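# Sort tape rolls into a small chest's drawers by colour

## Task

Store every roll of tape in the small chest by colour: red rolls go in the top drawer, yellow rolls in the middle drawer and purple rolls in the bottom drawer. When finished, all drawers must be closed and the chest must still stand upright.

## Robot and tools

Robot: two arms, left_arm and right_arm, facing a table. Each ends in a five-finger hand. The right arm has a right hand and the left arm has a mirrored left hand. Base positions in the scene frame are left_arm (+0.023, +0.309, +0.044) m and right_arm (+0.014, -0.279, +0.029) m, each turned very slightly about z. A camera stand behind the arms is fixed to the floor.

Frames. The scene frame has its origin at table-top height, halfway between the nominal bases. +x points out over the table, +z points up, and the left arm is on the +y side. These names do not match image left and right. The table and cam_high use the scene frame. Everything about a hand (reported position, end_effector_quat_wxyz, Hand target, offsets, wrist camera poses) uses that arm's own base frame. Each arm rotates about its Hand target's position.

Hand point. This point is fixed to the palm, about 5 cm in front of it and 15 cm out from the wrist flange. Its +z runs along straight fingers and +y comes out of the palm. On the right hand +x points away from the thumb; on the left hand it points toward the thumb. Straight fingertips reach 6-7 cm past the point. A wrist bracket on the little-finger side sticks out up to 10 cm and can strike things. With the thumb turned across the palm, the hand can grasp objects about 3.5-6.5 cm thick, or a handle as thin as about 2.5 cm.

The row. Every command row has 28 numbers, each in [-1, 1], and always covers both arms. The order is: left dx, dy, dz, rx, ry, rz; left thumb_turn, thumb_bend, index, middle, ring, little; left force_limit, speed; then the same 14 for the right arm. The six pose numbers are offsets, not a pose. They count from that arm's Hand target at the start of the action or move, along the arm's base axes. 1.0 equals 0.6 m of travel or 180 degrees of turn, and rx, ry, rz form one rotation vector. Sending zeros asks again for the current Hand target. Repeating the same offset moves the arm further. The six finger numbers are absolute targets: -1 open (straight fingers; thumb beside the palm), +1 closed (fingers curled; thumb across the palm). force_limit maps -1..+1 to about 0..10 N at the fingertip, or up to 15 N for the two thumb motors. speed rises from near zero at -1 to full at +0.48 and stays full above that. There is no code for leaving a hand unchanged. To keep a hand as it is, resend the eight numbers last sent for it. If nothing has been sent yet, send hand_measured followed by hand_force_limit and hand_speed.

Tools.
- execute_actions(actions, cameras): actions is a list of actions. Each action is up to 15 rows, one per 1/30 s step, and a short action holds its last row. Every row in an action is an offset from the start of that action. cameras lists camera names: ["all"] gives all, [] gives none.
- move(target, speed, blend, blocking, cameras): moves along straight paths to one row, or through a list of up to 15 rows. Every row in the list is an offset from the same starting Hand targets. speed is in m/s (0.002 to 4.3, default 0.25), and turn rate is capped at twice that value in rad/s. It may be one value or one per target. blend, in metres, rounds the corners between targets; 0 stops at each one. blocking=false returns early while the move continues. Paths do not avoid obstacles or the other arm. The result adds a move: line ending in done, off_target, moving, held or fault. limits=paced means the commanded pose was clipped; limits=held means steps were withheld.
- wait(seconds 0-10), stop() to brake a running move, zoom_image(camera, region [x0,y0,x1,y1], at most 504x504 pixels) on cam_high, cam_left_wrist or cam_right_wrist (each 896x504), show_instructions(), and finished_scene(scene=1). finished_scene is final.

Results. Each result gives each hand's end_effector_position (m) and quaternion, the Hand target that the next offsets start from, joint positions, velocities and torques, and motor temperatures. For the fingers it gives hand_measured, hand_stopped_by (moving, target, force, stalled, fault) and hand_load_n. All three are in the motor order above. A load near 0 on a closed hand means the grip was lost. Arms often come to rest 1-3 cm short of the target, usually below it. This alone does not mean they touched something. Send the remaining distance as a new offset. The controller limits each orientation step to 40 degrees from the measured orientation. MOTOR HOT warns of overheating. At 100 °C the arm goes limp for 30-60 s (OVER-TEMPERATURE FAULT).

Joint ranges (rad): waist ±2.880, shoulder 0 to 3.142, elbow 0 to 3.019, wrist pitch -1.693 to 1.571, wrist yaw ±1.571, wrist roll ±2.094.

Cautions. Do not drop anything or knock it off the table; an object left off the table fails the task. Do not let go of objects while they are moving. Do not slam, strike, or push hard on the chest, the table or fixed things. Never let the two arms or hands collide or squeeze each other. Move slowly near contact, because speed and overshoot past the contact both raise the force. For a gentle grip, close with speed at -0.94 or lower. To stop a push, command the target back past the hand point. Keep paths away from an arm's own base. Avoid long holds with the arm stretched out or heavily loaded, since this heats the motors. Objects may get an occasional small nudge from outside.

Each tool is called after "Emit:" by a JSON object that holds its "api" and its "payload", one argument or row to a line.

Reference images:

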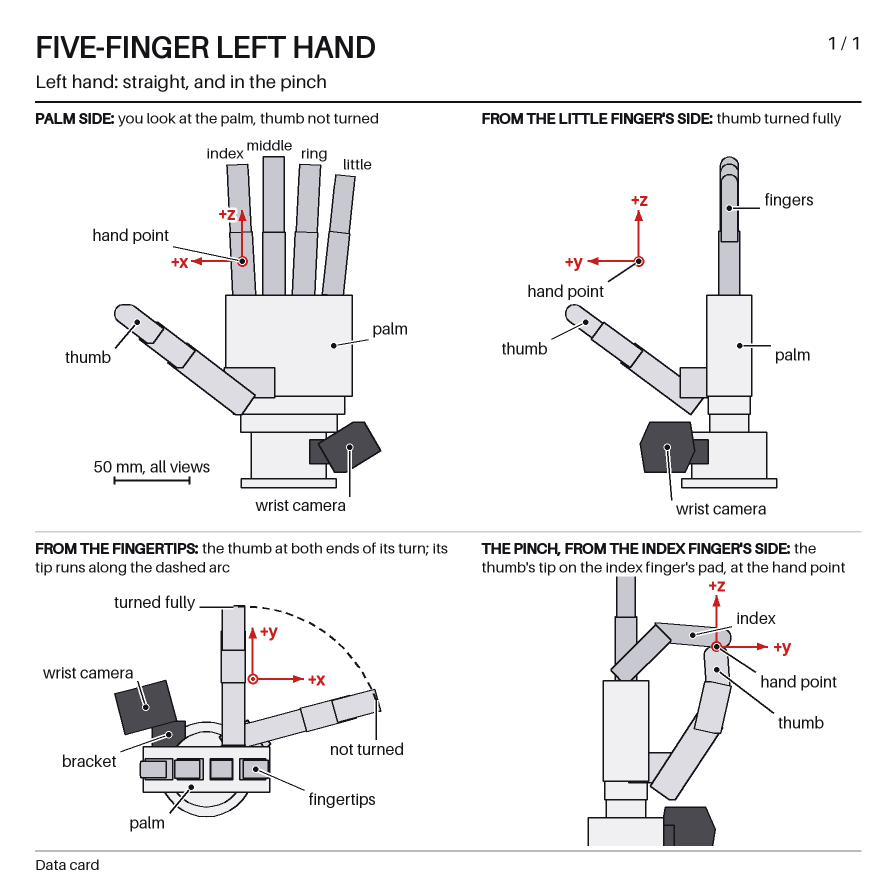

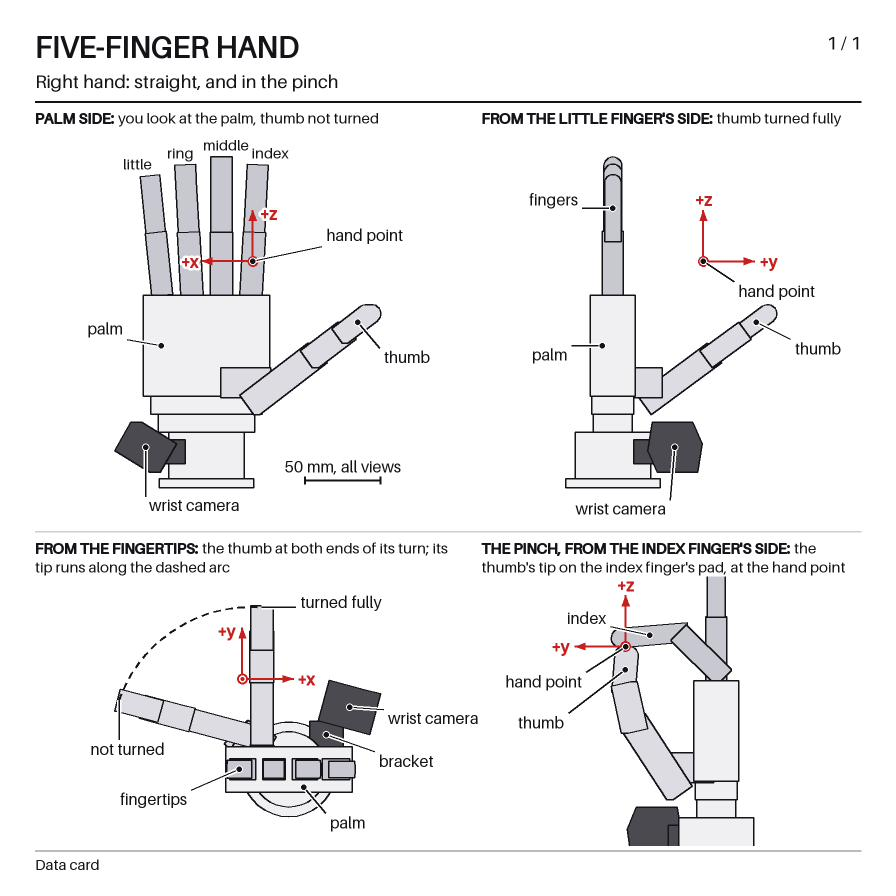

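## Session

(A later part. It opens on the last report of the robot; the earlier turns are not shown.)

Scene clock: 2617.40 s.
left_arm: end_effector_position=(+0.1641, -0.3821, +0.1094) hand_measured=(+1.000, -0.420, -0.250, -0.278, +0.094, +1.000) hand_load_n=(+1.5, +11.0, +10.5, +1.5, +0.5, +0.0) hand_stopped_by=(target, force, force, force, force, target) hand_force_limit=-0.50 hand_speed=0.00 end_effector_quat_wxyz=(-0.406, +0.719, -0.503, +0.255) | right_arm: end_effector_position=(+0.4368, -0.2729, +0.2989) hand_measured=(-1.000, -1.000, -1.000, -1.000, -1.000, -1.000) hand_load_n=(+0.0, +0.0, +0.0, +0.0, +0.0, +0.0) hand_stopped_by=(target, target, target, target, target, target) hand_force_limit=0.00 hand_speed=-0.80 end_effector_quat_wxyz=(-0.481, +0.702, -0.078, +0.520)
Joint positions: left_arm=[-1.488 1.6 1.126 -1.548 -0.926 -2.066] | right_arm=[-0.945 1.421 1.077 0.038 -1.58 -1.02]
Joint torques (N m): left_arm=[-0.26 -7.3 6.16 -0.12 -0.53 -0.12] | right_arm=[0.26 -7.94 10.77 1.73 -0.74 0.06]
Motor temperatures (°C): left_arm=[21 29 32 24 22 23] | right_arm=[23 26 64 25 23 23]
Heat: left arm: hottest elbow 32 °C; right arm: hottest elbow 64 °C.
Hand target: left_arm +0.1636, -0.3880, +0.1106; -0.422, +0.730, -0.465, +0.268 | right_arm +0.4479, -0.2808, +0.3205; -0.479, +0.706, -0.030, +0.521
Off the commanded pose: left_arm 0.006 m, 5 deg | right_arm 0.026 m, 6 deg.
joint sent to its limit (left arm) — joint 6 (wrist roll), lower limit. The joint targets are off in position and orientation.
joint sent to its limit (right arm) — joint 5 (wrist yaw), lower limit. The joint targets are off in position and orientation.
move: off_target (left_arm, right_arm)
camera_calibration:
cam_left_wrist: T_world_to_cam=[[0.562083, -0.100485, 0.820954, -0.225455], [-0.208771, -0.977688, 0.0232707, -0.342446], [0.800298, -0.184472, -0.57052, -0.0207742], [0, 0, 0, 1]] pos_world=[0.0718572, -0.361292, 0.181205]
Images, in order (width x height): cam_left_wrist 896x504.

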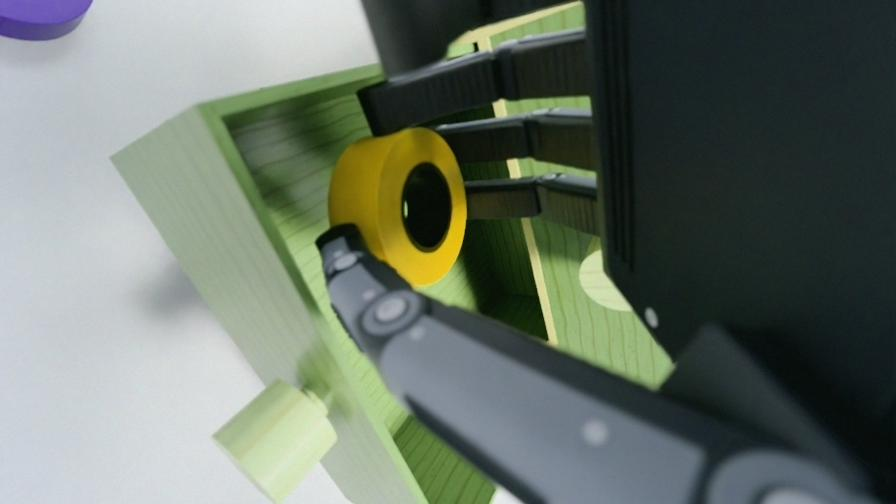

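Emit:
{"api": "move", "payload": {
  "target": [0.0,0.0,-0.022,0,0,0,1,-0.38,-0.22,-0.22,1,1,-0.5,0,0,0,0,0,0,0,-1,-1,-1,-1,-1,-1,0,-0.8],
  "speed": 0.06,
  "cameras": ["cam_left_wrist"]
}}

Emit:
{"api": "move", "payload": {
  "target": [0.0,0.0,0.0,0,0,0,1,-0.55,-0.42,-0.42,-0.2,1,-0.2,-0.7,0,0,0,0,0,0,-1,-1,-1,-1,-1,-1,0,-0.8],
  "speed": 0.06,
  "cameras": ["cam_left_wrist"]
}}

Scene clock: 2628.53 s.
left_arm: end_effector_position=(+0.1661, -0.3827, +0.1006) hand_measured=(+1.000, -0.420, -0.250, -0.278, +0.094, +1.000) hand_load_n=(+1.5, +11.0, +11.0, +1.5, +1.0, +0.0) hand_stopped_by=(target, force, force, force, force, target) hand_force_limit=-0.50 hand_speed=0.00 end_effector_quat_wxyz=(-0.404, +0.723, -0.498, +0.259) | right_arm: end_effector_position=(+0.4368, -0.2729, +0.2989) hand_measured=(-1.000, -1.000, -1.000, -1.000, -1.000, -1.000) hand_load_n=(+0.0, +0.0, +0.0, +0.0, +0.0, -0.5) hand_stopped_by=(target, target, target, target, target, target) hand_force_limit=0.00 hand_speed=-0.80 end_effector_quat_wxyz=(-0.481, +0.702, -0.078, +0.520)
Joint positions: left_arm=[-1.485 1.609 1.111 -1.517 -0.929 -2.075] | right_arm=[-0.945 1.421 1.077 0.038 -1.58 -1.02]
Joint torques (N m): left_arm=[-0.26 -6.83 5.89 0.06 -0.4 -0.11] | right_arm=[1.44 -8.53 10.7 1.58 -0.66 0.03]
Motor temperatures (°C): left_arm=[21 29 31 24 22 23] | right_arm=[23 26 64 25 23 23]
Heat: left arm: hottest elbow 31 °C; right arm: hottest elbow 64 °C.
Hand target: left_arm +0.1636, -0.3880, +0.0974; -0.422, +0.730, -0.465, +0.268 | right_arm +0.4479, -0.2808, +0.3205; -0.479, +0.706, -0.030, +0.521
Off the commanded pose: left_arm 0.007 m, 4 deg | right_arm 0.026 m, 6 deg.
joint sent to its limit (left arm) — joint 6 (wrist roll), lower limit. The joint targets are off in position and orientation.
joint sent to its limit (right arm) — joint 5 (wrist yaw), lower limit. The joint targets are off in position and orientation.
move: off_target (left_arm, right_arm)
camera_calibration:
cam_left_wrist: T_world_to_cam=[[0.55751, -0.0859521, 0.825709, -0.21366], [-0.202365, -0.978693, 0.0347578, -0.344999], [0.805128, -0.186473, -0.563025, -0.0298663], [0, 0, 0, 1]] pos_world=[0.0733479, -0.361582, 0.171597]
Images, in order (width x height): cam_left_wrist 896x504.

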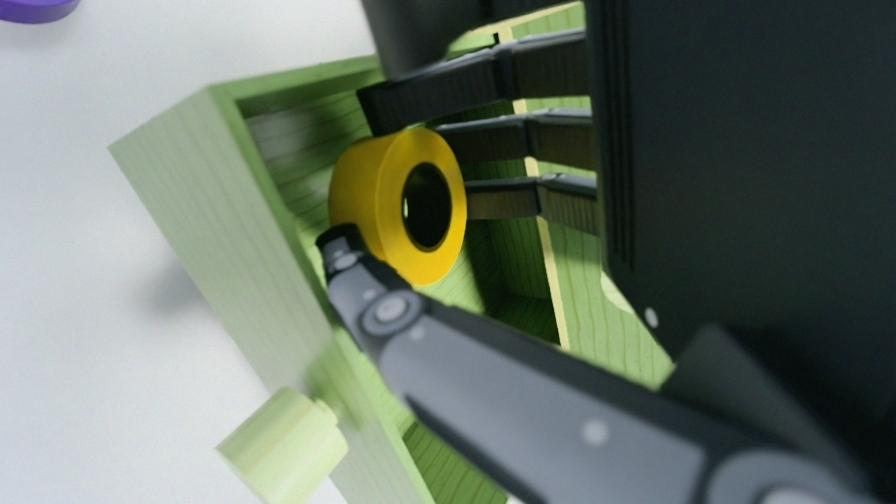

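Scene clock: 2629.47 s.
left_arm: end_effector_position=(+0.1666, -0.3832, +0.1010) hand_measured=(+1.000, -0.550, -0.420, -0.420, -0.200, +1.000) hand_load_n=(-0.5, -1.0, +0.0, +0.0, +0.0, +0.0) hand_stopped_by=(target, target, target, target, target, target) hand_force_limit=-0.20 hand_speed=-0.70 end_effector_quat_wxyz=(-0.403, +0.723, -0.497, +0.261) | right_arm: end_effector_position=(+0.4368, -0.2729, +0.2989) hand_measured=(-1.000, -1.000, -1.000, -1.000, -1.000, -1.000) hand_load_n=(+0.0, +0.0, +0.0, +0.0, +0.0, +0.0) hand_stopped_by=(target, target, target, target, target, target) hand_force_limit=0.00 hand_speed=-0.80 end_effector_quat_wxyz=(-0.481, +0.702, -0.078, +0.520)
Joint positions: left_arm=[-1.485 1.609 1.111 -1.516 -0.932 -2.077] | right_arm=[-0.945 1.421 1.077 0.038 -1.58 -1.02]
Joint torques (N m): left_arm=[-0.38 -6.89 5.89 0.03 -0.27 -0.09] | right_arm=[0.15 -7.77 10.7 1.59 -0.72 0.01]
Motor temperatures (°C): left_arm=[21 29 31 24 22 23] | right_arm=[23 26 64 25 23 23]
Heat: left arm: hottest elbow 31 °C; right arm: hottest elbow 64 °C.
Hand target: left_arm +0.1636, -0.3880, +0.0974; -0.422, +0.730, -0.465, +0.268 | right_arm +0.4479, -0.2808, +0.3205; -0.479, +0.706, -0.030, +0.521
Off the commanded pose: left_arm 0.007 m, 4 deg | right_arm 0.026 m, 6 deg.
joint sent to its limit (left arm) — joint 6 (wrist roll), lower limit. The joint targets are off in position and orientation.
joint sent to its limit (right arm) — joint 5 (wrist yaw), lower limit. The joint targets are off in position and orientation.
move: off_target (left_arm, right_arm)
camera_calibration:
cam_left_wrist: T_world_to_cam=[[0.55473, -0.0841665, 0.827762, -0.213344], [-0.202989, -0.978499, 0.0365412, -0.345416], [0.806889, -0.188297, -0.559888, -0.0314891], [0, 0, 0, 1]] pos_world=[0.0736407, -0.361875, 0.17159]
Images, in order (width x height): cam_left_wrist 896x504.

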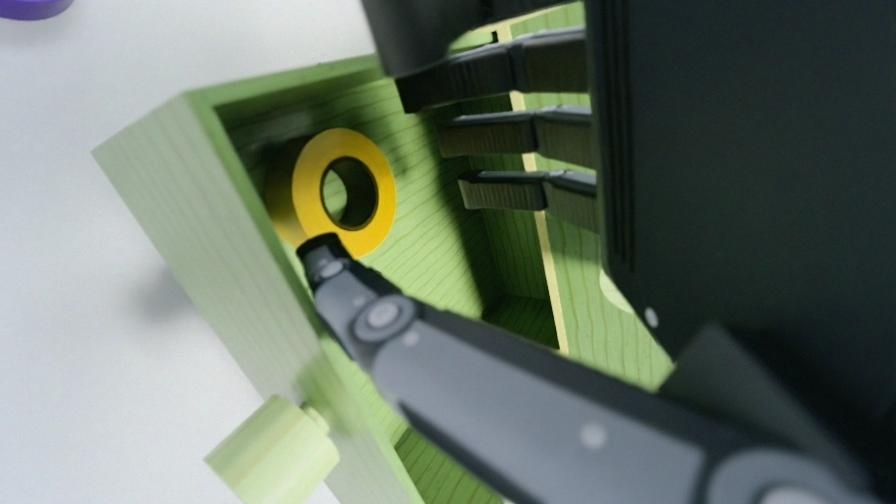

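Emit:
{"api": "move", "payload": {
  "target": [
    [0.0,0.0,0.20,0,0,0,1,-0.55,-0.42,-0.42,-0.2,1,-0.2,-0.7,0,0,0,0,0,0,-1,-1,-1,-1,-1,-1,0,-0.8],
    [0.0,0.0,0.36,0,0,0,1,-0.55,-0.42,-0.42,-0.2,1,-0.2,-0.7,0,0,0,0,0,0,-1,-1,-1,-1,-1,-1,0,-0.8],
    [0.0685,0.3083,0.36,0,0,-0.1,1,-0.55,-0.42,-0.42,-0.2,1,-0.2,-0.7,0,0,0,0,0,0,-1,-1,-1,-1,-1,-1,0,-0.8],
    [0.0685,0.3083,-0.0573,0,0,-0.1,1,-0.5,-0.42,-0.42,1,1,-0.2,0.2,0,0,0,0,0,0,-1,-1,-1,-1,-1,-1,0,-0.8]
  ],
  "speed": [0.15,0.25,0.25,0.2],
  "blend": [0.02,0.03,0.03,0],
  "cameras": ["cam_left_wrist","cam_high"]
}}

Scene clock: 2653.40 s.
left_arm: end_effector_position=(+0.1993, -0.2010, +0.0607) hand_measured=(+1.000, -0.500, -0.420, -0.420, +1.000, +1.000) hand_load_n=(+0.0, +0.0, +0.0, +0.0, +0.0, +0.0) hand_stopped_by=(target, target, target, target, target, target) hand_force_limit=-0.20 hand_speed=0.20 end_effector_quat_wxyz=(-0.375, +0.645, -0.580, +0.328) | right_arm: end_effector_position=(+0.4368, -0.2729, +0.2989) hand_measured=(-1.000, -1.000, -1.000, -1.000, -1.000, -1.000) hand_load_n=(-0.5, +0.0, +0.0, +0.0, +0.0, +0.0) hand_stopped_by=(target, target, target, target, target, target) hand_force_limit=0.00 hand_speed=-0.80 end_effector_quat_wxyz=(-0.481, +0.702, -0.078, +0.520)
Joint positions: left_arm=[-1.262 0.908 0.388 -0.738 -1.014 -1.193] | right_arm=[-0.945 1.421 1.077 0.038 -1.58 -1.02]
Joint torques (N m): left_arm=[0.85 0.73 6.74 1.28 -0.46 0.12] | right_arm=[0.56 -7.59 10.69 1.54 -0.66 0.03]
Motor temperatures (°C): left_arm=[21 29 32 24 22 23] | right_arm=[23 26 64 25 23 23]
Heat: left arm: hottest elbow 32 °C; right arm: hottest elbow 64 °C.
Hand target: left_arm +0.2047, -0.2030, +0.0630; -0.375, +0.649, -0.574, +0.331 | right_arm +0.4479, -0.2808, +0.3205; -0.479, +0.706, -0.030, +0.521
Off the commanded pose: left_arm 0.006 m, 1 deg | right_arm 0.026 m, 6 deg.
joint sent to its limit (right arm) — joint 5 (wrist yaw), lower limit. The joint targets are off in position and orientation.
move: off_target (right_arm)
camera_calibration:
cam_left_wrist: T_world_to_cam=[[0.477006, -0.22167, 0.850487, -0.19625], [-0.455696, -0.889821, 0.023661, -0.0900854], [0.751536, -0.39885, -0.525464, -0.0794804], [0, 0, 0, 1]] pos_world=[0.112293, -0.155363, 0.127275]
Images, in order (width x height): cam_high 896x504, cam_left_wrist 896x504.

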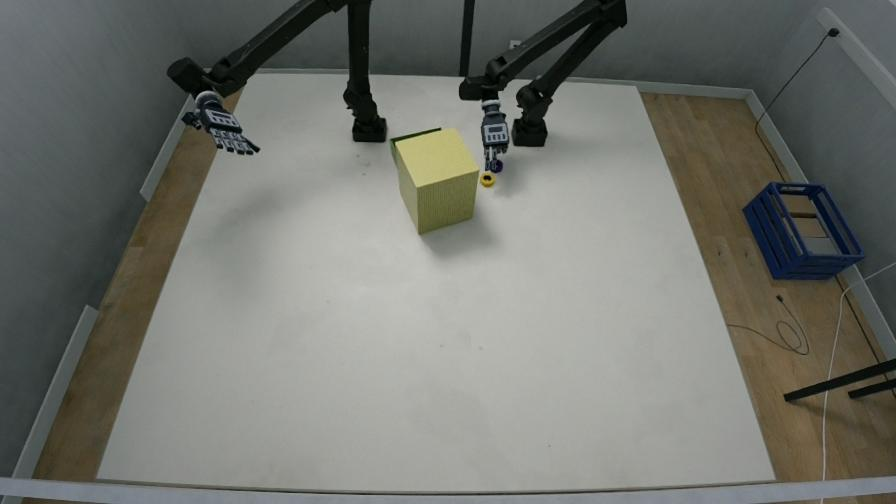

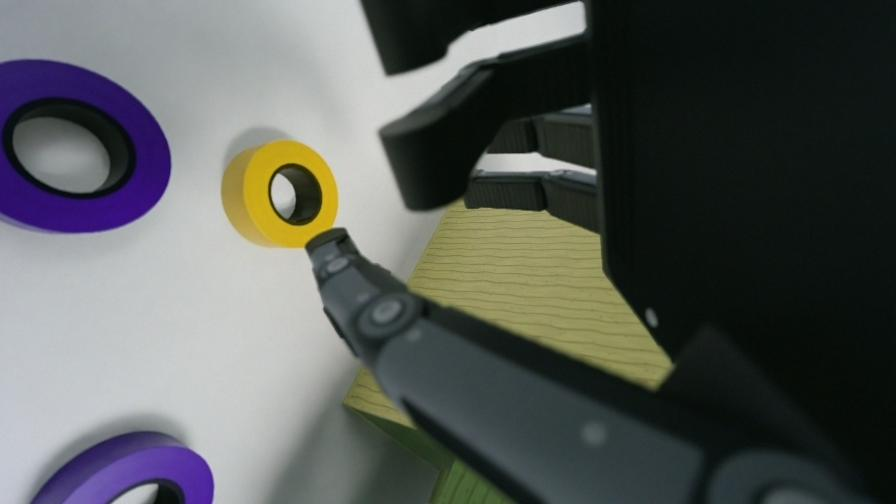

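Emit:
{"api": "move", "payload": {
  "target": [
    [0.0125,0.0085,-0.09,0,0,0,1,-0.5,-0.42,-0.42,1,1,-0.2,0.2,0,0,0,0,0,0,-1,-1,-1,-1,-1,-1,0,-0.8]
  ],
  "speed": [0.12],
  "cameras": ["cam_left_wrist"]
}}

Scene clock: 2672.03 s.
left_arm: end_effector_position=(+0.2064, -0.1958, +0.0065) hand_measured=(+1.000, -0.500, -0.420, -0.420, +1.000, +1.000) hand_load_n=(+0.0, +0.0, +0.0, +0.0, +0.0, +0.0) hand_stopped_by=(target, target, target, target, target, target) hand_force_limit=-0.20 hand_speed=0.20 end_effector_quat_wxyz=(-0.374, +0.645, -0.580, +0.328) | right_arm: end_effector_position=(+0.4368, -0.2729, +0.2989) hand_measured=(-1.000, -1.000, -1.000, -1.000, -1.000, -1.000) hand_load_n=(+0.0, +0.0, +0.0, +0.0, -0.5, +0.0) hand_stopped_by=(target, target, target, target, target, target) hand_force_limit=0.00 hand_speed=-0.80 end_effector_quat_wxyz=(-0.481, +0.702, -0.078, +0.520)
Joint positions: left_arm=[-1.218 1.057 0.28 -0.417 -0.997 -1.118] | right_arm=[-0.945 1.421 1.077 0.038 -1.58 -1.02]
Joint torques (N m): left_arm=[0.85 0.21 5.79 1.39 -0.44 0.11] | right_arm=[0.91 -8.06 10.82 1.61 -0.68 0.01]
Motor temperatures (°C): left_arm=[21 28 32 24 22 23] | right_arm=[23 26 65 25 23 23]
Heat: left arm: hottest elbow 32 °C; right arm: hottest elbow 65 °C.
Hand target: left_arm +0.2122, -0.1979, +0.0090; -0.375, +0.649, -0.574, +0.331 | right_arm +0.4479, -0.2808, +0.3205; -0.479, +0.706, -0.030, +0.521
Off the commanded pose: left_arm 0.007 m, 1 deg | right_arm 0.026 m, 6 deg.
joint sent to its limit (right arm) — joint 5 (wrist yaw), lower limit. The joint targets are off in position and orientation.
move: off_target (right_arm)
camera_calibration:
cam_left_wrist: T_world_to_cam=[[0.479228, -0.221117, 0.849381, -0.1528], [-0.45485, -0.890221, 0.0248812, -0.0811525], [0.750634, -0.398264, -0.527194, -0.110818], [0, 0, 0, 1]] pos_world=[0.119498, -0.150165, 0.0733817]
Images, in order (width x height): cam_left_wrist 896x504.

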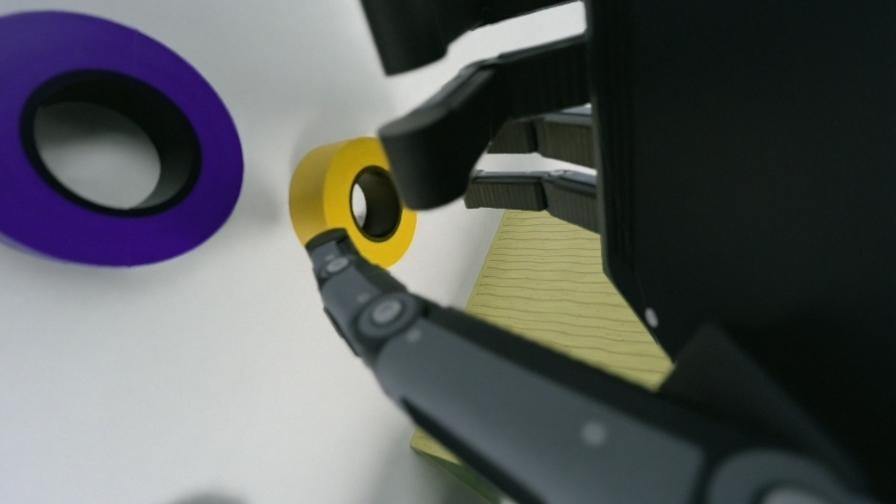

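Emit:
{"api": "move", "payload": {
  "target": [
    [0.0005,0.0,-0.046,0,0,0,1,-0.5,-0.42,-0.42,1,1,-0.2,0.2,0,0,0,0,0,0,-1,-1,-1,-1,-1,-1,0,-0.8]
  ],
  "speed": [0.06],
  "cameras": ["cam_left_wrist"]
}}

Scene clock: 2680.93 s.
left_arm: end_effector_position=(+0.2070, -0.1963, -0.0203) hand_measured=(+1.000, -0.500, -0.420, -0.420, +1.000, +1.000) hand_load_n=(+0.0, +0.0, +0.0, +0.0, +0.0, +0.0) hand_stopped_by=(target, target, target, target, target, target) hand_force_limit=-0.20 hand_speed=0.20 end_effector_quat_wxyz=(-0.374, +0.645, -0.579, +0.328) | right_arm: end_effector_position=(+0.4368, -0.2729, +0.2989) hand_measured=(-1.000, -1.000, -1.000, -1.000, -1.000, -1.000) hand_load_n=(+0.0, +0.0, +0.0, +0.0, +0.0, -0.5) hand_stopped_by=(target, target, target, target, target, target) hand_force_limit=0.00 hand_speed=-0.80 end_effector_quat_wxyz=(-0.481, +0.702, -0.078, +0.520)
Joint positions: left_arm=[-1.216 1.183 0.244 -0.252 -0.997 -1.115] | right_arm=[-0.945 1.421 1.077 0.038 -1.58 -1.02]
Joint torques (N m): left_arm=[0.85 -0.38 4.85 1.39 -0.43 0.12] | right_arm=[1.03 -8.12 10.81 1.91 -0.61 0.06]
Motor temperatures (°C): left_arm=[21 28 32 24 22 23] | right_arm=[23 26 65 25 23 23]
Heat: left arm: hottest elbow 32 °C; right arm: hottest elbow 65 °C.
Hand target: left_arm +0.2125, -0.1979, -0.0186; -0.375, +0.649, -0.574, +0.331 | right_arm +0.4479, -0.2808, +0.3205; -0.479, +0.706, -0.030, +0.521
Off the commanded pose: left_arm 0.006 m, 1 deg | right_arm 0.026 m, 6 deg.
joint sent to its limit (right arm) — joint 5 (wrist yaw), lower limit. The joint targets are off in position and orientation.
move: off_target (right_arm)
camera_calibration:
cam_left_wrist: T_world_to_cam=[[0.478144, -0.219723, 0.850353, -0.129895], [-0.4549, -0.890169, 0.0257745, -0.0806352], [0.751295, -0.39915, -0.525581, -0.125873], [0, 0, 0, 1]] pos_world=[0.119995, -0.150562, 0.046378]
Images, in order (width x height): cam_left_wrist 896x504.

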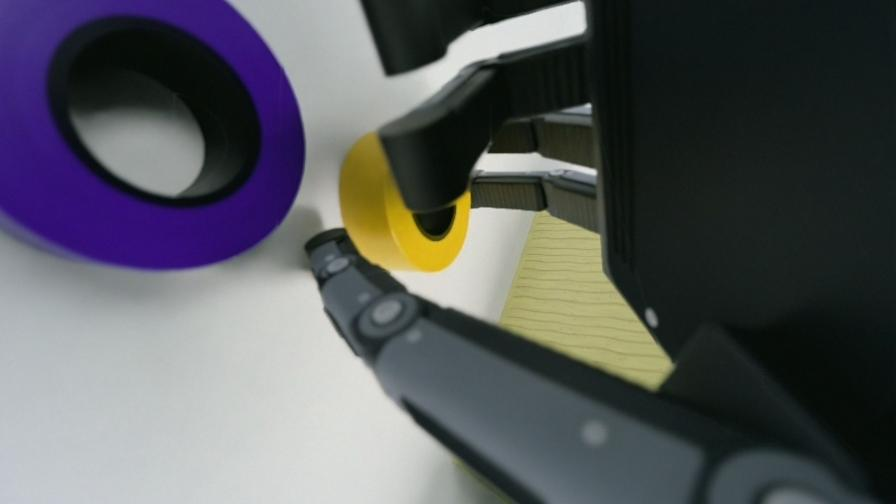

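Emit:
{"api": "move", "payload": {
  "target": [
    [0.0,-0.009,-0.002,0,0,0,1,-0.5,-0.42,-0.42,1,1,-0.2,0.2,0,0,0,0,0,0,-1,-1,-1,-1,-1,-1,0,-0.8]
  ],
  "speed": [0.05],
  "cameras": ["cam_left_wrist"]
}}

Scene clock: 2694.33 s.
left_arm: end_effector_position=(+0.2060, -0.1937, -0.0246) hand_measured=(+1.000, -0.500, -0.420, -0.420, +1.000, +1.000) hand_load_n=(-0.5, -0.5, +0.0, +0.0, +0.0, +0.0) hand_stopped_by=(target, target, target, target, target, target) hand_force_limit=-0.20 hand_speed=0.20 end_effector_quat_wxyz=(-0.378, +0.643, -0.583, +0.321) | right_arm: end_effector_position=(+0.4368, -0.2729, +0.2989) hand_measured=(-1.000, -1.000, -1.000, -1.000, -1.000, -1.000) hand_load_n=(+0.0, +0.0, +0.0, +0.0, +0.0, +0.0) hand_stopped_by=(target, target, target, target, target, target) hand_force_limit=0.00 hand_speed=-0.80 end_effector_quat_wxyz=(-0.481, +0.702, -0.078, +0.520)
Joint positions: left_arm=[-1.216 1.201 0.244 -0.252 -0.997 -1.115] | right_arm=[-0.945 1.421 1.077 0.038 -1.58 -1.02]
Joint torques (N m): left_arm=[-0.09 -0.03 5.72 1.28 -0.58 -0.04] | right_arm=[0.85 -8.06 10.74 1.61 -0.69 0.08]
Motor temperatures (°C): left_arm=[21 28 32 24 22 23] | right_arm=[23 26 65 25 23 23]
Heat: left arm: hottest elbow 32 °C; right arm: hottest elbow 65 °C.
Hand target: left_arm +0.2125, -0.2033, -0.0198; -0.375, +0.649, -0.574, +0.331 | right_arm +0.4479, -0.2808, +0.3205; -0.479, +0.706, -0.030, +0.521
Off the commanded pose: left_arm 0.013 m, 2 deg | right_arm 0.026 m, 6 deg.
joint sent to its limit (right arm) — joint 5 (wrist yaw), lower limit. The joint targets are off in position and orientation.
move: off_target (left_arm, right_arm)
camera_calibration:
cam_left_wrist: T_world_to_cam=[[0.483556, -0.234293, 0.843374, -0.129321], [-0.454805, -0.890491, 0.0133839, -0.0789967], [0.747881, -0.390042, -0.53716, -0.12422], [0, 0, 0, 1]] pos_world=[0.119508, -0.149096, 0.0433974]
Images, in order (width x height): cam_left_wrist 896x504.

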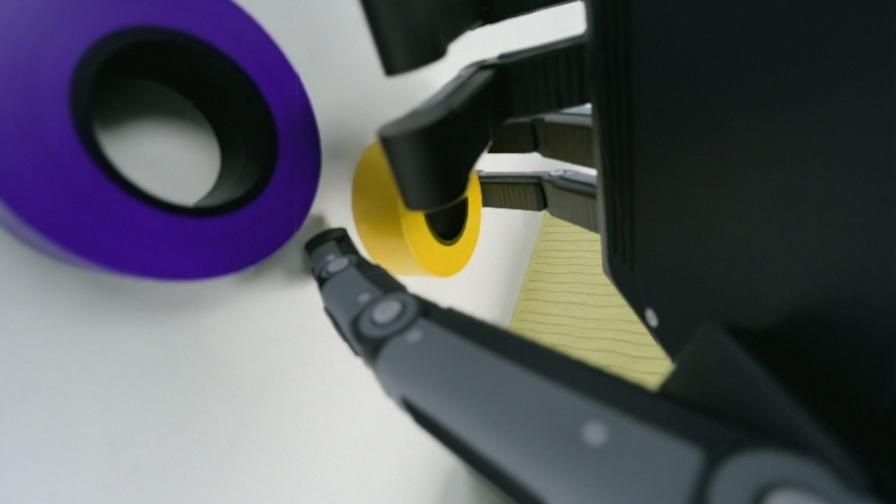

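Emit:
{"api": "move", "payload": {
  "target": [
    [0.0,-0.008,0.008,0,0,0,1,-0.5,-0.42,-0.42,1,1,-0.2,0.2,0,0,0,0,0,0,-1,-1,-1,-1,-1,-1,0,-0.8]
  ],
  "speed": [0.05],
  "cameras": ["cam_left_wrist"]
}}

Scene clock: 2701.93 s.
left_arm: end_effector_position=(+0.2059, -0.1934, -0.0248) hand_measured=(+1.000, -0.500, -0.420, -0.420, +1.000, +1.000) hand_load_n=(+0.0, +0.0, +0.0, +0.0, +0.0, -0.5) hand_stopped_by=(target, target, target, target, target, target) hand_force_limit=-0.20 hand_speed=0.20 end_effector_quat_wxyz=(-0.378, +0.643, -0.583, +0.320) | right_arm: end_effector_position=(+0.4368, -0.2729, +0.2989) hand_measured=(-1.000, -1.000, -1.000, -1.000, -1.000, -1.000) hand_load_n=(+0.0, +0.0, -0.5, +0.0, +0.0, +0.0) hand_stopped_by=(target, target, target, target, target, target) hand_force_limit=0.00 hand_speed=-0.80 end_effector_quat_wxyz=(-0.481, +0.702, -0.078, +0.520)
Joint positions: left_arm=[-1.216 1.203 0.246 -0.256 -0.997 -1.118] | right_arm=[-0.945 1.421 1.077 0.038 -1.58 -1.02]
Joint torques (N m): left_arm=[-0.73 -0.5 6.9 0.12 -0.69 -0.12] | right_arm=[1.03 -7.24 10.78 1.63 -0.68 0.07]
Motor temperatures (°C): left_arm=[21 28 32 24 22 23] | right_arm=[23 26 65 25 23 23]
Heat: left arm: hottest elbow 32 °C; right arm: hottest elbow 65 °C.
Hand target: left_arm +0.2125, -0.2081, -0.0150; -0.375, +0.649, -0.574, +0.331 | right_arm +0.4479, -0.2808, +0.3205; -0.479, +0.706, -0.030, +0.521
Off the commanded pose: left_arm 0.019 m, 2 deg | right_arm 0.026 m, 6 deg.
joint sent to its limit (right arm) — joint 5 (wrist yaw), lower limit. The joint targets are off in position and orientation.
move: off_target (left_arm, right_arm)
camera_calibration:
cam_left_wrist: T_world_to_cam=[[0.484949, -0.234981, 0.842383, -0.129504], [-0.453374, -0.891234, 0.012394, -0.0792868], [0.747848, -0.387925, -0.538737, -0.12376], [0, 0, 0, 1]] pos_world=[0.11941, -0.149104, 0.0434008]
Images, in order (width x height): cam_left_wrist 896x504.

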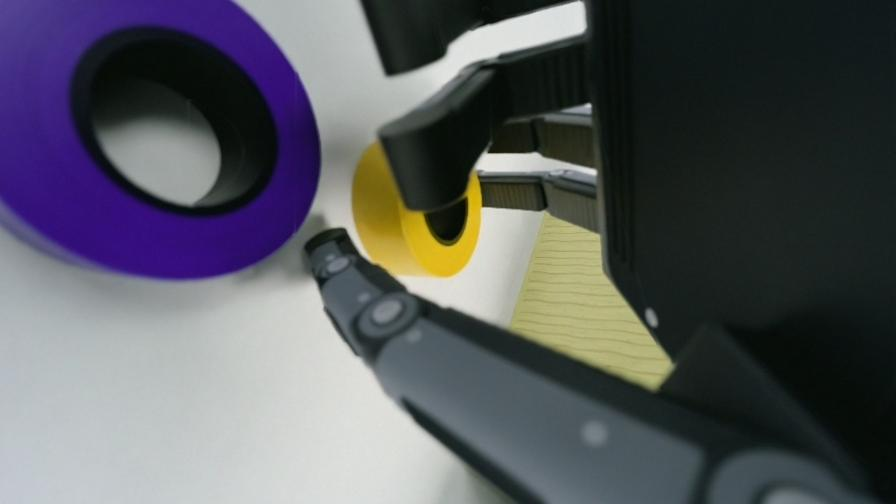

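Emit:
{"api": "move", "payload": {
  "target": [
    [0.0,0.014,0.04,0,0,0,1,-0.5,-0.42,-0.42,1,1,-0.2,0.2,0,0,0,0,0,0,-1,-1,-1,-1,-1,-1,0,-0.8],
    [0.0,0.014,-0.006,0,0,0,1,-0.5,-0.42,-0.42,1,1,-0.2,0.2,0,0,0,0,0,0,-1,-1,-1,-1,-1,-1,0,-0.8]
  ],
  "speed": [0.05,0.05],
  "cameras": ["cam_left_wrist"]
}}

Scene clock: 2726.40 s.
left_arm: end_effector_position=(+0.2070, -0.1963, -0.0211) hand_measured=(+1.000, -0.500, -0.420, -0.420, +1.000, +1.000) hand_load_n=(+0.0, +0.0, +0.0, +0.0, +0.0, +0.0) hand_stopped_by=(target, target, target, target, target, target) hand_force_limit=-0.20 hand_speed=0.20 end_effector_quat_wxyz=(-0.376, +0.645, -0.581, +0.326) | right_arm: end_effector_position=(+0.4368, -0.2729, +0.2989) hand_measured=(-1.000, -1.000, -1.000, -1.000, -1.000, -1.000) hand_load_n=(+0.0, +0.0, +0.0, +0.0, +0.0, +0.0) hand_stopped_by=(target, target, target, target, target, target) hand_force_limit=0.00 hand_speed=-0.80 end_effector_quat_wxyz=(-0.481, +0.702, -0.078, +0.520)
Joint positions: left_arm=[-1.216 1.189 0.247 -0.255 -0.997 -1.115] | right_arm=[-0.945 1.421 1.077 0.038 -1.58 -1.02]
Joint torques (N m): left_arm=[0.56 -0.44 4.92 1.39 -0.48 0.07] | right_arm=[1.2 -7.71 10.85 1.77 -0.63 0.05]
Motor temperatures (°C): left_arm=[21 28 31 24 22 23] | right_arm=[23 26 65 25 23 23]
Heat: left arm: hottest elbow 31 °C; right arm: hottest elbow 65 °C.
Hand target: left_arm +0.2125, -0.1997, -0.0186; -0.375, +0.649, -0.574, +0.331 | right_arm +0.4479, -0.2808, +0.3205; -0.479, +0.706, -0.030, +0.521
Off the commanded pose: left_arm 0.007 m, 1 deg | right_arm 0.026 m, 6 deg.
joint sent to its limit (right arm) — joint 5 (wrist yaw), lower limit. The joint targets are off in position and orientation.
move: off_target (right_arm)
camera_calibration:
cam_left_wrist: T_world_to_cam=[[0.479944, -0.224516, 0.848084, -0.130668], [-0.454807, -0.890326, 0.021683, -0.0807472], [0.750203, -0.396121, -0.529418, -0.12558], [0, 0, 0, 1]] pos_world=[0.120199, -0.150973, 0.0460845]
Images, in order (width x height): cam_left_wrist 896x504.

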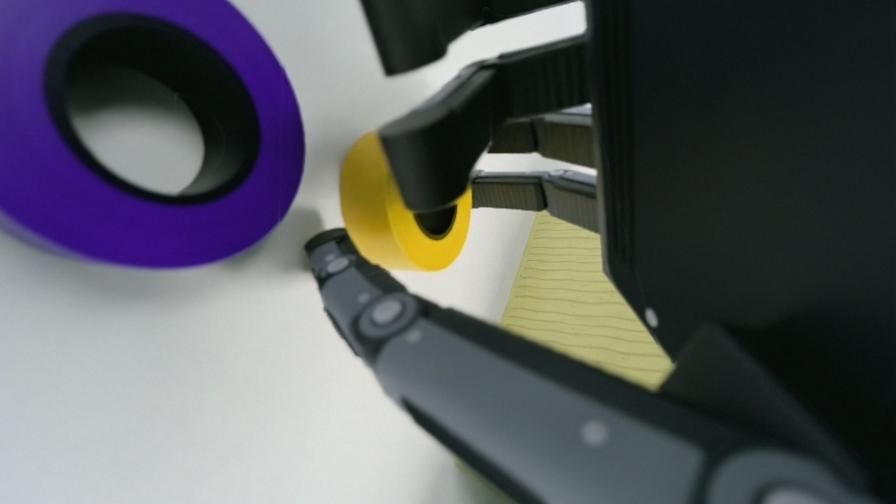

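Emit:
{"api": "move", "payload": {
  "target": [
    [0.0,0.0,0.0,0,0,0,1,-0.3,-0.28,-0.25,1,1,-0.3,-0.6,0,0,0,0,0,0,-1,-1,-1,-1,-1,-1,0,-0.8]
  ],
  "speed": [0.05],
  "cameras": ["cam_left_wrist"]
}}

Scene clock: 2732.93 s.
left_arm: end_effector_position=(+0.2070, -0.1964, -0.0213) hand_measured=(+1.000, -0.414, -0.280, -0.280, +1.000, +1.000) hand_load_n=(+1.0, +7.5, +2.0, +5.5, +0.0, +0.0) hand_stopped_by=(target, force, target, force, target, target) hand_force_limit=-0.30 hand_speed=-0.60 end_effector_quat_wxyz=(-0.376, +0.645, -0.581, +0.326) | right_arm: end_effector_position=(+0.4368, -0.2729, +0.2989) hand_measured=(-1.000, -1.000, -1.000, -1.000, -1.000, -1.000) hand_load_n=(+0.0, +0.0, +0.0, +0.0, +0.0, +0.0) hand_stopped_by=(target, target, target, target, target, target) hand_force_limit=0.00 hand_speed=-0.80 end_effector_quat_wxyz=(-0.481, +0.702, -0.078, +0.520)
Joint positions: left_arm=[-1.216 1.191 0.247 -0.253 -0.997 -1.115] | right_arm=[-0.945 1.421 1.077 0.038 -1.58 -1.02]
Joint torques (N m): left_arm=[0.56 -0.44 4.92 1.36 -0.49 0.07] | right_arm=[0.79 -7.65 10.69 1.48 -0.65 0.05]
Motor temperatures (°C): left_arm=[21 28 31 24 22 23] | right_arm=[23 26 65 25 23 23]
Heat: left arm: hottest elbow 31 °C; right arm: hottest elbow 65 °C.
Hand target: left_arm +0.2125, -0.1997, -0.0186; -0.375, +0.649, -0.574, +0.331 | right_arm +0.4479, -0.2808, +0.3205; -0.479, +0.706, -0.030, +0.521
Off the commanded pose: left_arm 0.007 m, 1 deg | right_arm 0.026 m, 6 deg.
joint sent to its limit (right arm) — joint 5 (wrist yaw), lower limit. The joint targets are off in position and orientation.
move: off_target (right_arm)
camera_calibration:
cam_left_wrist: T_world_to_cam=[[0.479944, -0.224516, 0.848084, -0.130436], [-0.454807, -0.890326, 0.021683, -0.0808298], [0.750203, -0.396121, -0.529418, -0.125778], [0, 0, 0, 1]] pos_world=[0.120199, -0.151073, 0.0457845]
Images, in order (width x height): cam_left_wrist 896x504.

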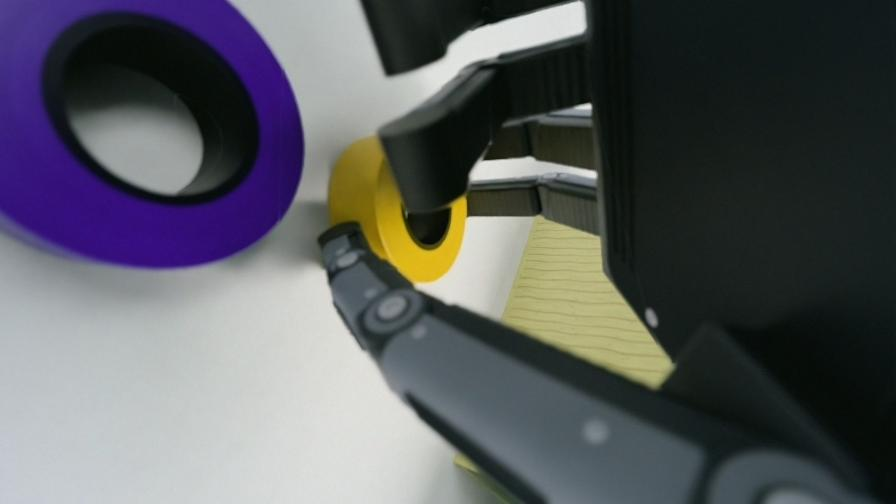

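Emit:
{"api": "move", "payload": {
  "target": [
    [0.0,0.0,0.06,0,0,0,1,-0.38,-0.22,-0.22,1,1,-0.2,-0.6,0,0,0,0,0,0,-1,-1,-1,-1,-1,-1,0,-0.8],
    [0.0,0.0,0.531,0,0,0,1,-0.38,-0.22,-0.22,1,1,-0.2,-0.6,0,0,0,0,0,0,-1,-1,-1,-1,-1,-1,0,-0.8],
    [-0.0258,-0.4522,0.531,0,0,0.1,1,-0.38,-0.22,-0.22,1,1,-0.2,-0.6,0,0,0,0,0,0,-1,-1,-1,-1,-1,-1,0,-0.8],
    [-0.0258,-0.4522,0.38,0,0,0.1,1,-0.38,-0.22,-0.22,1,1,-0.2,-0.6,0,0,0,0,0,0,-1,-1,-1,-1,-1,-1,0,-0.8]
  ],
  "speed": [0.08,0.2,0.2,0.1],
  "blend": [0,0.04,0.04,0],
  "cameras": ["cam_left_wrist"]
}}

Scene clock: 2805.80 s.
left_arm: end_effector_position=(+0.2002, -0.4694, +0.2032) hand_measured=(+1.000, -0.416, -0.250, -0.280, +1.000, +1.000) hand_load_n=(-0.5, +11.5, +11.5, +1.5, +0.0, +0.0) hand_stopped_by=(target, force, force, force, target, target) hand_force_limit=-0.20 hand_speed=-0.60 end_effector_quat_wxyz=(-0.382, +0.724, -0.495, +0.292) | right_arm: end_effector_position=(+0.4368, -0.2729, +0.2989) hand_measured=(-1.000, -1.000, -1.000, -1.000, -1.000, -1.000) hand_load_n=(+0.0, +0.0, +0.0, +0.0, +0.0, +0.0) hand_stopped_by=(target, target, target, target, target, target) hand_force_limit=0.00 hand_speed=-0.80 end_effector_quat_wxyz=(-0.481, +0.702, -0.078, +0.520)
Joint positions: left_arm=[-1.437 1.674 1.484 -1.661 -0.977 -1.957] | right_arm=[-0.945 1.421 1.077 0.038 -1.58 -1.02]
Joint torques (N m): left_arm=[-1.38 -9.88 7.38 -0.85 -0.48 -0.12] | right_arm=[0.5 -7.41 10.67 1.68 -0.65 0.03]
Motor temperatures (°C): left_arm=[21 27 31 24 22 23] | right_arm=[23 26 65 25 23 23]
Heat: left arm: hottest elbow 31 °C; right arm: hottest elbow 65 °C.
Hand target: left_arm +0.1970, -0.4710, +0.2094; -0.422, +0.730, -0.465, +0.268 | right_arm +0.4479, -0.2808, +0.3205; -0.479, +0.706, -0.030, +0.521
Off the commanded pose: left_arm 0.007 m, 6 deg | right_arm 0.026 m, 6 deg.
joint sent to its limit (left arm) — joint 4 (wrist pitch), lower limit. The joint targets are off in position and orientation.
joint sent to its limit (right arm) — joint 5 (wrist yaw), lower limit. The joint targets are off in position and orientation.
move: off_target (left_arm, right_arm)
camera_calibration:
cam_left_wrist: T_world_to_cam=[[0.532364, -0.0496956, 0.845056, -0.306742], [-0.236482, -0.967261, 0.0920956, -0.425949], [0.812813, -0.248869, -0.526687, -0.0538948], [0, 0, 0, 1]] pos_world=[0.106375, -0.44066, 0.270056]
Images, in order (width x height): cam_left_wrist 896x504.

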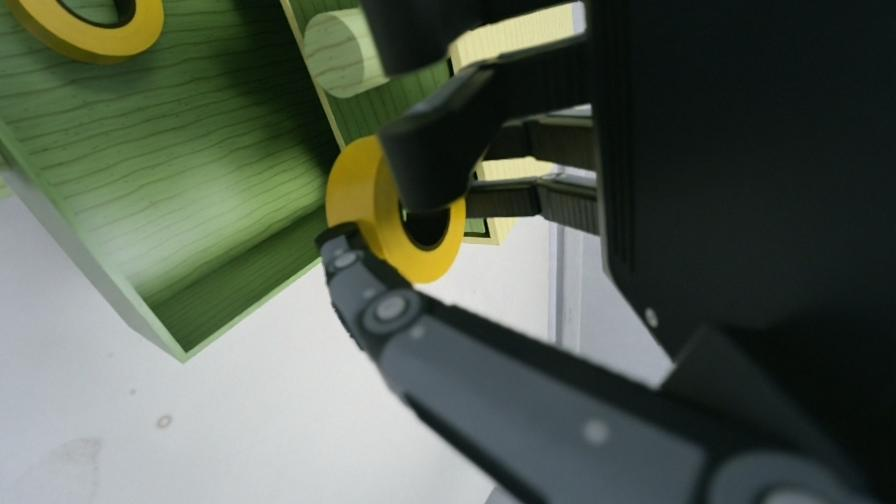

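Emit:
{"api": "zoom_image", "payload": {
  "camera": "cam_left_wrist",
  "region": [200, 0, 504, 200]
}}

Scaled by 1.658 from the camera's 896x504 image, which has a finer 1280x720 frame.

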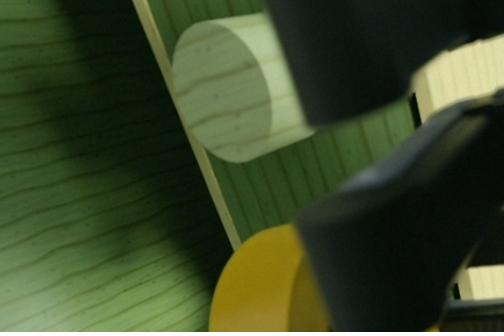

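Emit:
{"api": "move", "payload": {
  "target": [
    [-0.0,0.003,-0.09,0,0,0.0,1,-0.38,-0.22,-0.22,1,1,-0.2,-0.6,0,0,0,0,0,0,-1,-1,-1,-1,-1,-1,0,-0.8]
  ],
  "speed": [0.08],
  "cameras": ["cam_left_wrist"]
}}

Scene clock: 2864.17 s.
left_arm: end_effector_position=(+0.2020, -0.4665, +0.1516) hand_measured=(+1.000, -0.416, -0.250, -0.280, +1.000, +1.000) hand_load_n=(-0.5, +11.5, +11.5, +1.5, +0.0, +0.0) hand_stopped_by=(target, force, force, force, target, target) hand_force_limit=-0.20 hand_speed=-0.60 end_effector_quat_wxyz=(-0.406, +0.730, -0.477, +0.274) | right_arm: end_effector_position=(+0.4368, -0.2729, +0.2989) hand_measured=(-1.000, -1.000, -1.000, -1.000, -1.000, -1.000) hand_load_n=(-0.5, +0.0, +0.0, +0.0, +0.0, +0.0) hand_stopped_by=(target, target, target, target, target, target) hand_force_limit=0.00 hand_speed=-0.80 end_effector_quat_wxyz=(-0.481, +0.702, -0.078, +0.520)
Joint positions: left_arm=[-1.437 1.76 1.445 -1.661 -0.969 -2.066] | right_arm=[-0.945 1.421 1.077 0.038 -1.58 -1.02]
Joint torques (N m): left_arm=[-1.38 -10.17 6.84 -1.05 -0.44 -0.13] | right_arm=[0.79 -7.41 10.55 1.62 -0.7 0.06]
Motor temperatures (°C): left_arm=[21 29 33 24 22 23] | right_arm=[23 26 65 25 23 23]
Heat: left arm: hottest elbow 33 °C; right arm: hottest elbow 65 °C.
Hand target: left_arm +0.1970, -0.4692, +0.1554; -0.422, +0.730, -0.465, +0.268 | right_arm +0.4479, -0.2808, +0.3205; -0.479, +0.706, -0.030, +0.521
Off the commanded pose: left_arm 0.007 m, 2 deg | right_arm 0.026 m, 6 deg.
joint sent to its limit (left arm) — joint 4 (wrist pitch), lower limit; joint 6 (wrist roll), lower limit. The joint targets are off in position, not in orientation.
joint sent to its limit (right arm) — joint 5 (wrist yaw), lower limit. The joint targets are off in position and orientation.
move: off_target (right_arm)
camera_calibration:
cam_left_wrist: T_world_to_cam=[[0.527909, -0.0478722, 0.847951, -0.262641], [-0.178325, -0.982402, 0.0555571, -0.431266], [0.830369, -0.18054, -0.527155, -0.0533997], [0, 0, 0, 1]] pos_world=[0.106086, -0.445891, 0.218517]
Images, in order (width x height): cam_left_wrist 896x504.

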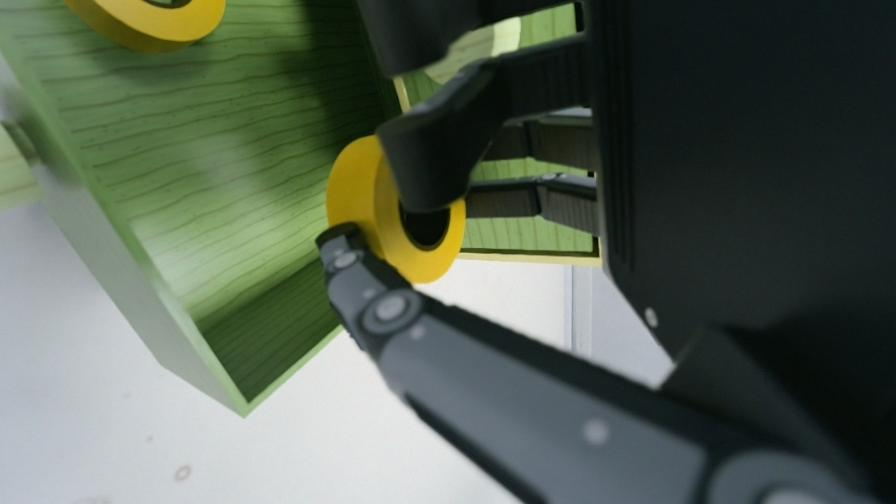

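Emit:
{"api": "move", "payload": {
  "target": [
    [-0.003,-0.001,-0.075,0,0,0.0,1,-0.38,-0.22,-0.22,1,1,-0.2,-0.6,0,0,0,0,0,0,-1,-1,-1,-1,-1,-1,0,-0.8]
  ],
  "speed": [0.06],
  "cameras": ["cam_left_wrist"]
}}

Scene clock: 2881.07 s.
left_arm: end_effector_position=(+0.1998, -0.4617, +0.1091) hand_measured=(+1.000, -0.416, -0.250, -0.280, +1.000, +1.000) hand_load_n=(-0.5, +11.5, +12.0, +1.5, +0.0, +0.0) hand_stopped_by=(target, force, force, force, target, target) hand_force_limit=-0.20 hand_speed=-0.60 end_effector_quat_wxyz=(-0.419, +0.724, -0.484, +0.257) | right_arm: end_effector_position=(+0.4368, -0.2729, +0.2989) hand_measured=(-1.000, -1.000, -1.000, -1.000, -1.000, -1.000) hand_load_n=(+0.0, +0.0, +0.0, +0.0, +0.0, +0.0) hand_stopped_by=(target, target, target, target, target, target) hand_force_limit=0.00 hand_speed=-0.80 end_effector_quat_wxyz=(-0.481, +0.702, -0.078, +0.520)
Joint positions: left_arm=[-1.437 1.814 1.401 -1.609 -0.959 -2.066] | right_arm=[-0.945 1.421 1.077 0.038 -1.58 -1.02]
Joint torques (N m): left_arm=[-1.44 -10.34 6.42 -0.12 -0.43 -0.12] | right_arm=[0.97 -8.06 10.85 1.78 -0.65 0.04]
Motor temperatures (°C): left_arm=[21 29 32 24 22 23] | right_arm=[23 26 66 25 23 23]
Heat: left arm: hottest elbow 32 °C; right arm: hottest elbow 66 °C.
Hand target: left_arm +0.1952, -0.4698, +0.1104; -0.422, +0.730, -0.465, +0.268 | right_arm +0.4479, -0.2808, +0.3205; -0.479, +0.706, -0.030, +0.521
Off the commanded pose: left_arm 0.009 m, 3 deg | right_arm 0.026 m, 6 deg.
joint sent to its limit (left arm) — joint 6 (wrist roll), lower limit. The joint targets are off in position, not in orientation.
joint sent to its limit (right arm) — joint 5 (wrist yaw), lower limit. The joint targets are off in position and orientation.
move: off_target (left_arm, right_arm)
camera_calibration:
cam_left_wrist: T_world_to_cam=[[0.541508, -0.0828421, 0.836604, -0.242837], [-0.173368, -0.984747, 0.0147042, -0.422243], [0.822626, -0.153003, -0.54761, -0.0566797], [0, 0, 0, 1]] pos_world=[0.104921, -0.444592, 0.178329]
Images, in order (width x height): cam_left_wrist 896x504.

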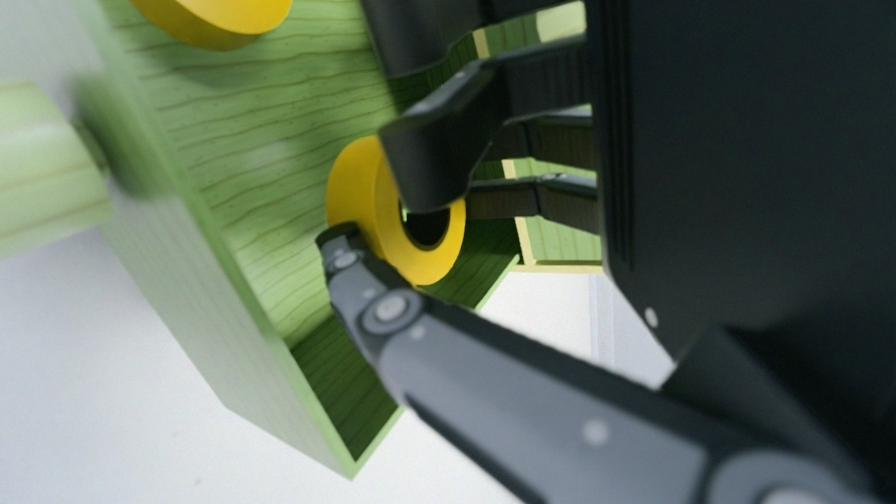

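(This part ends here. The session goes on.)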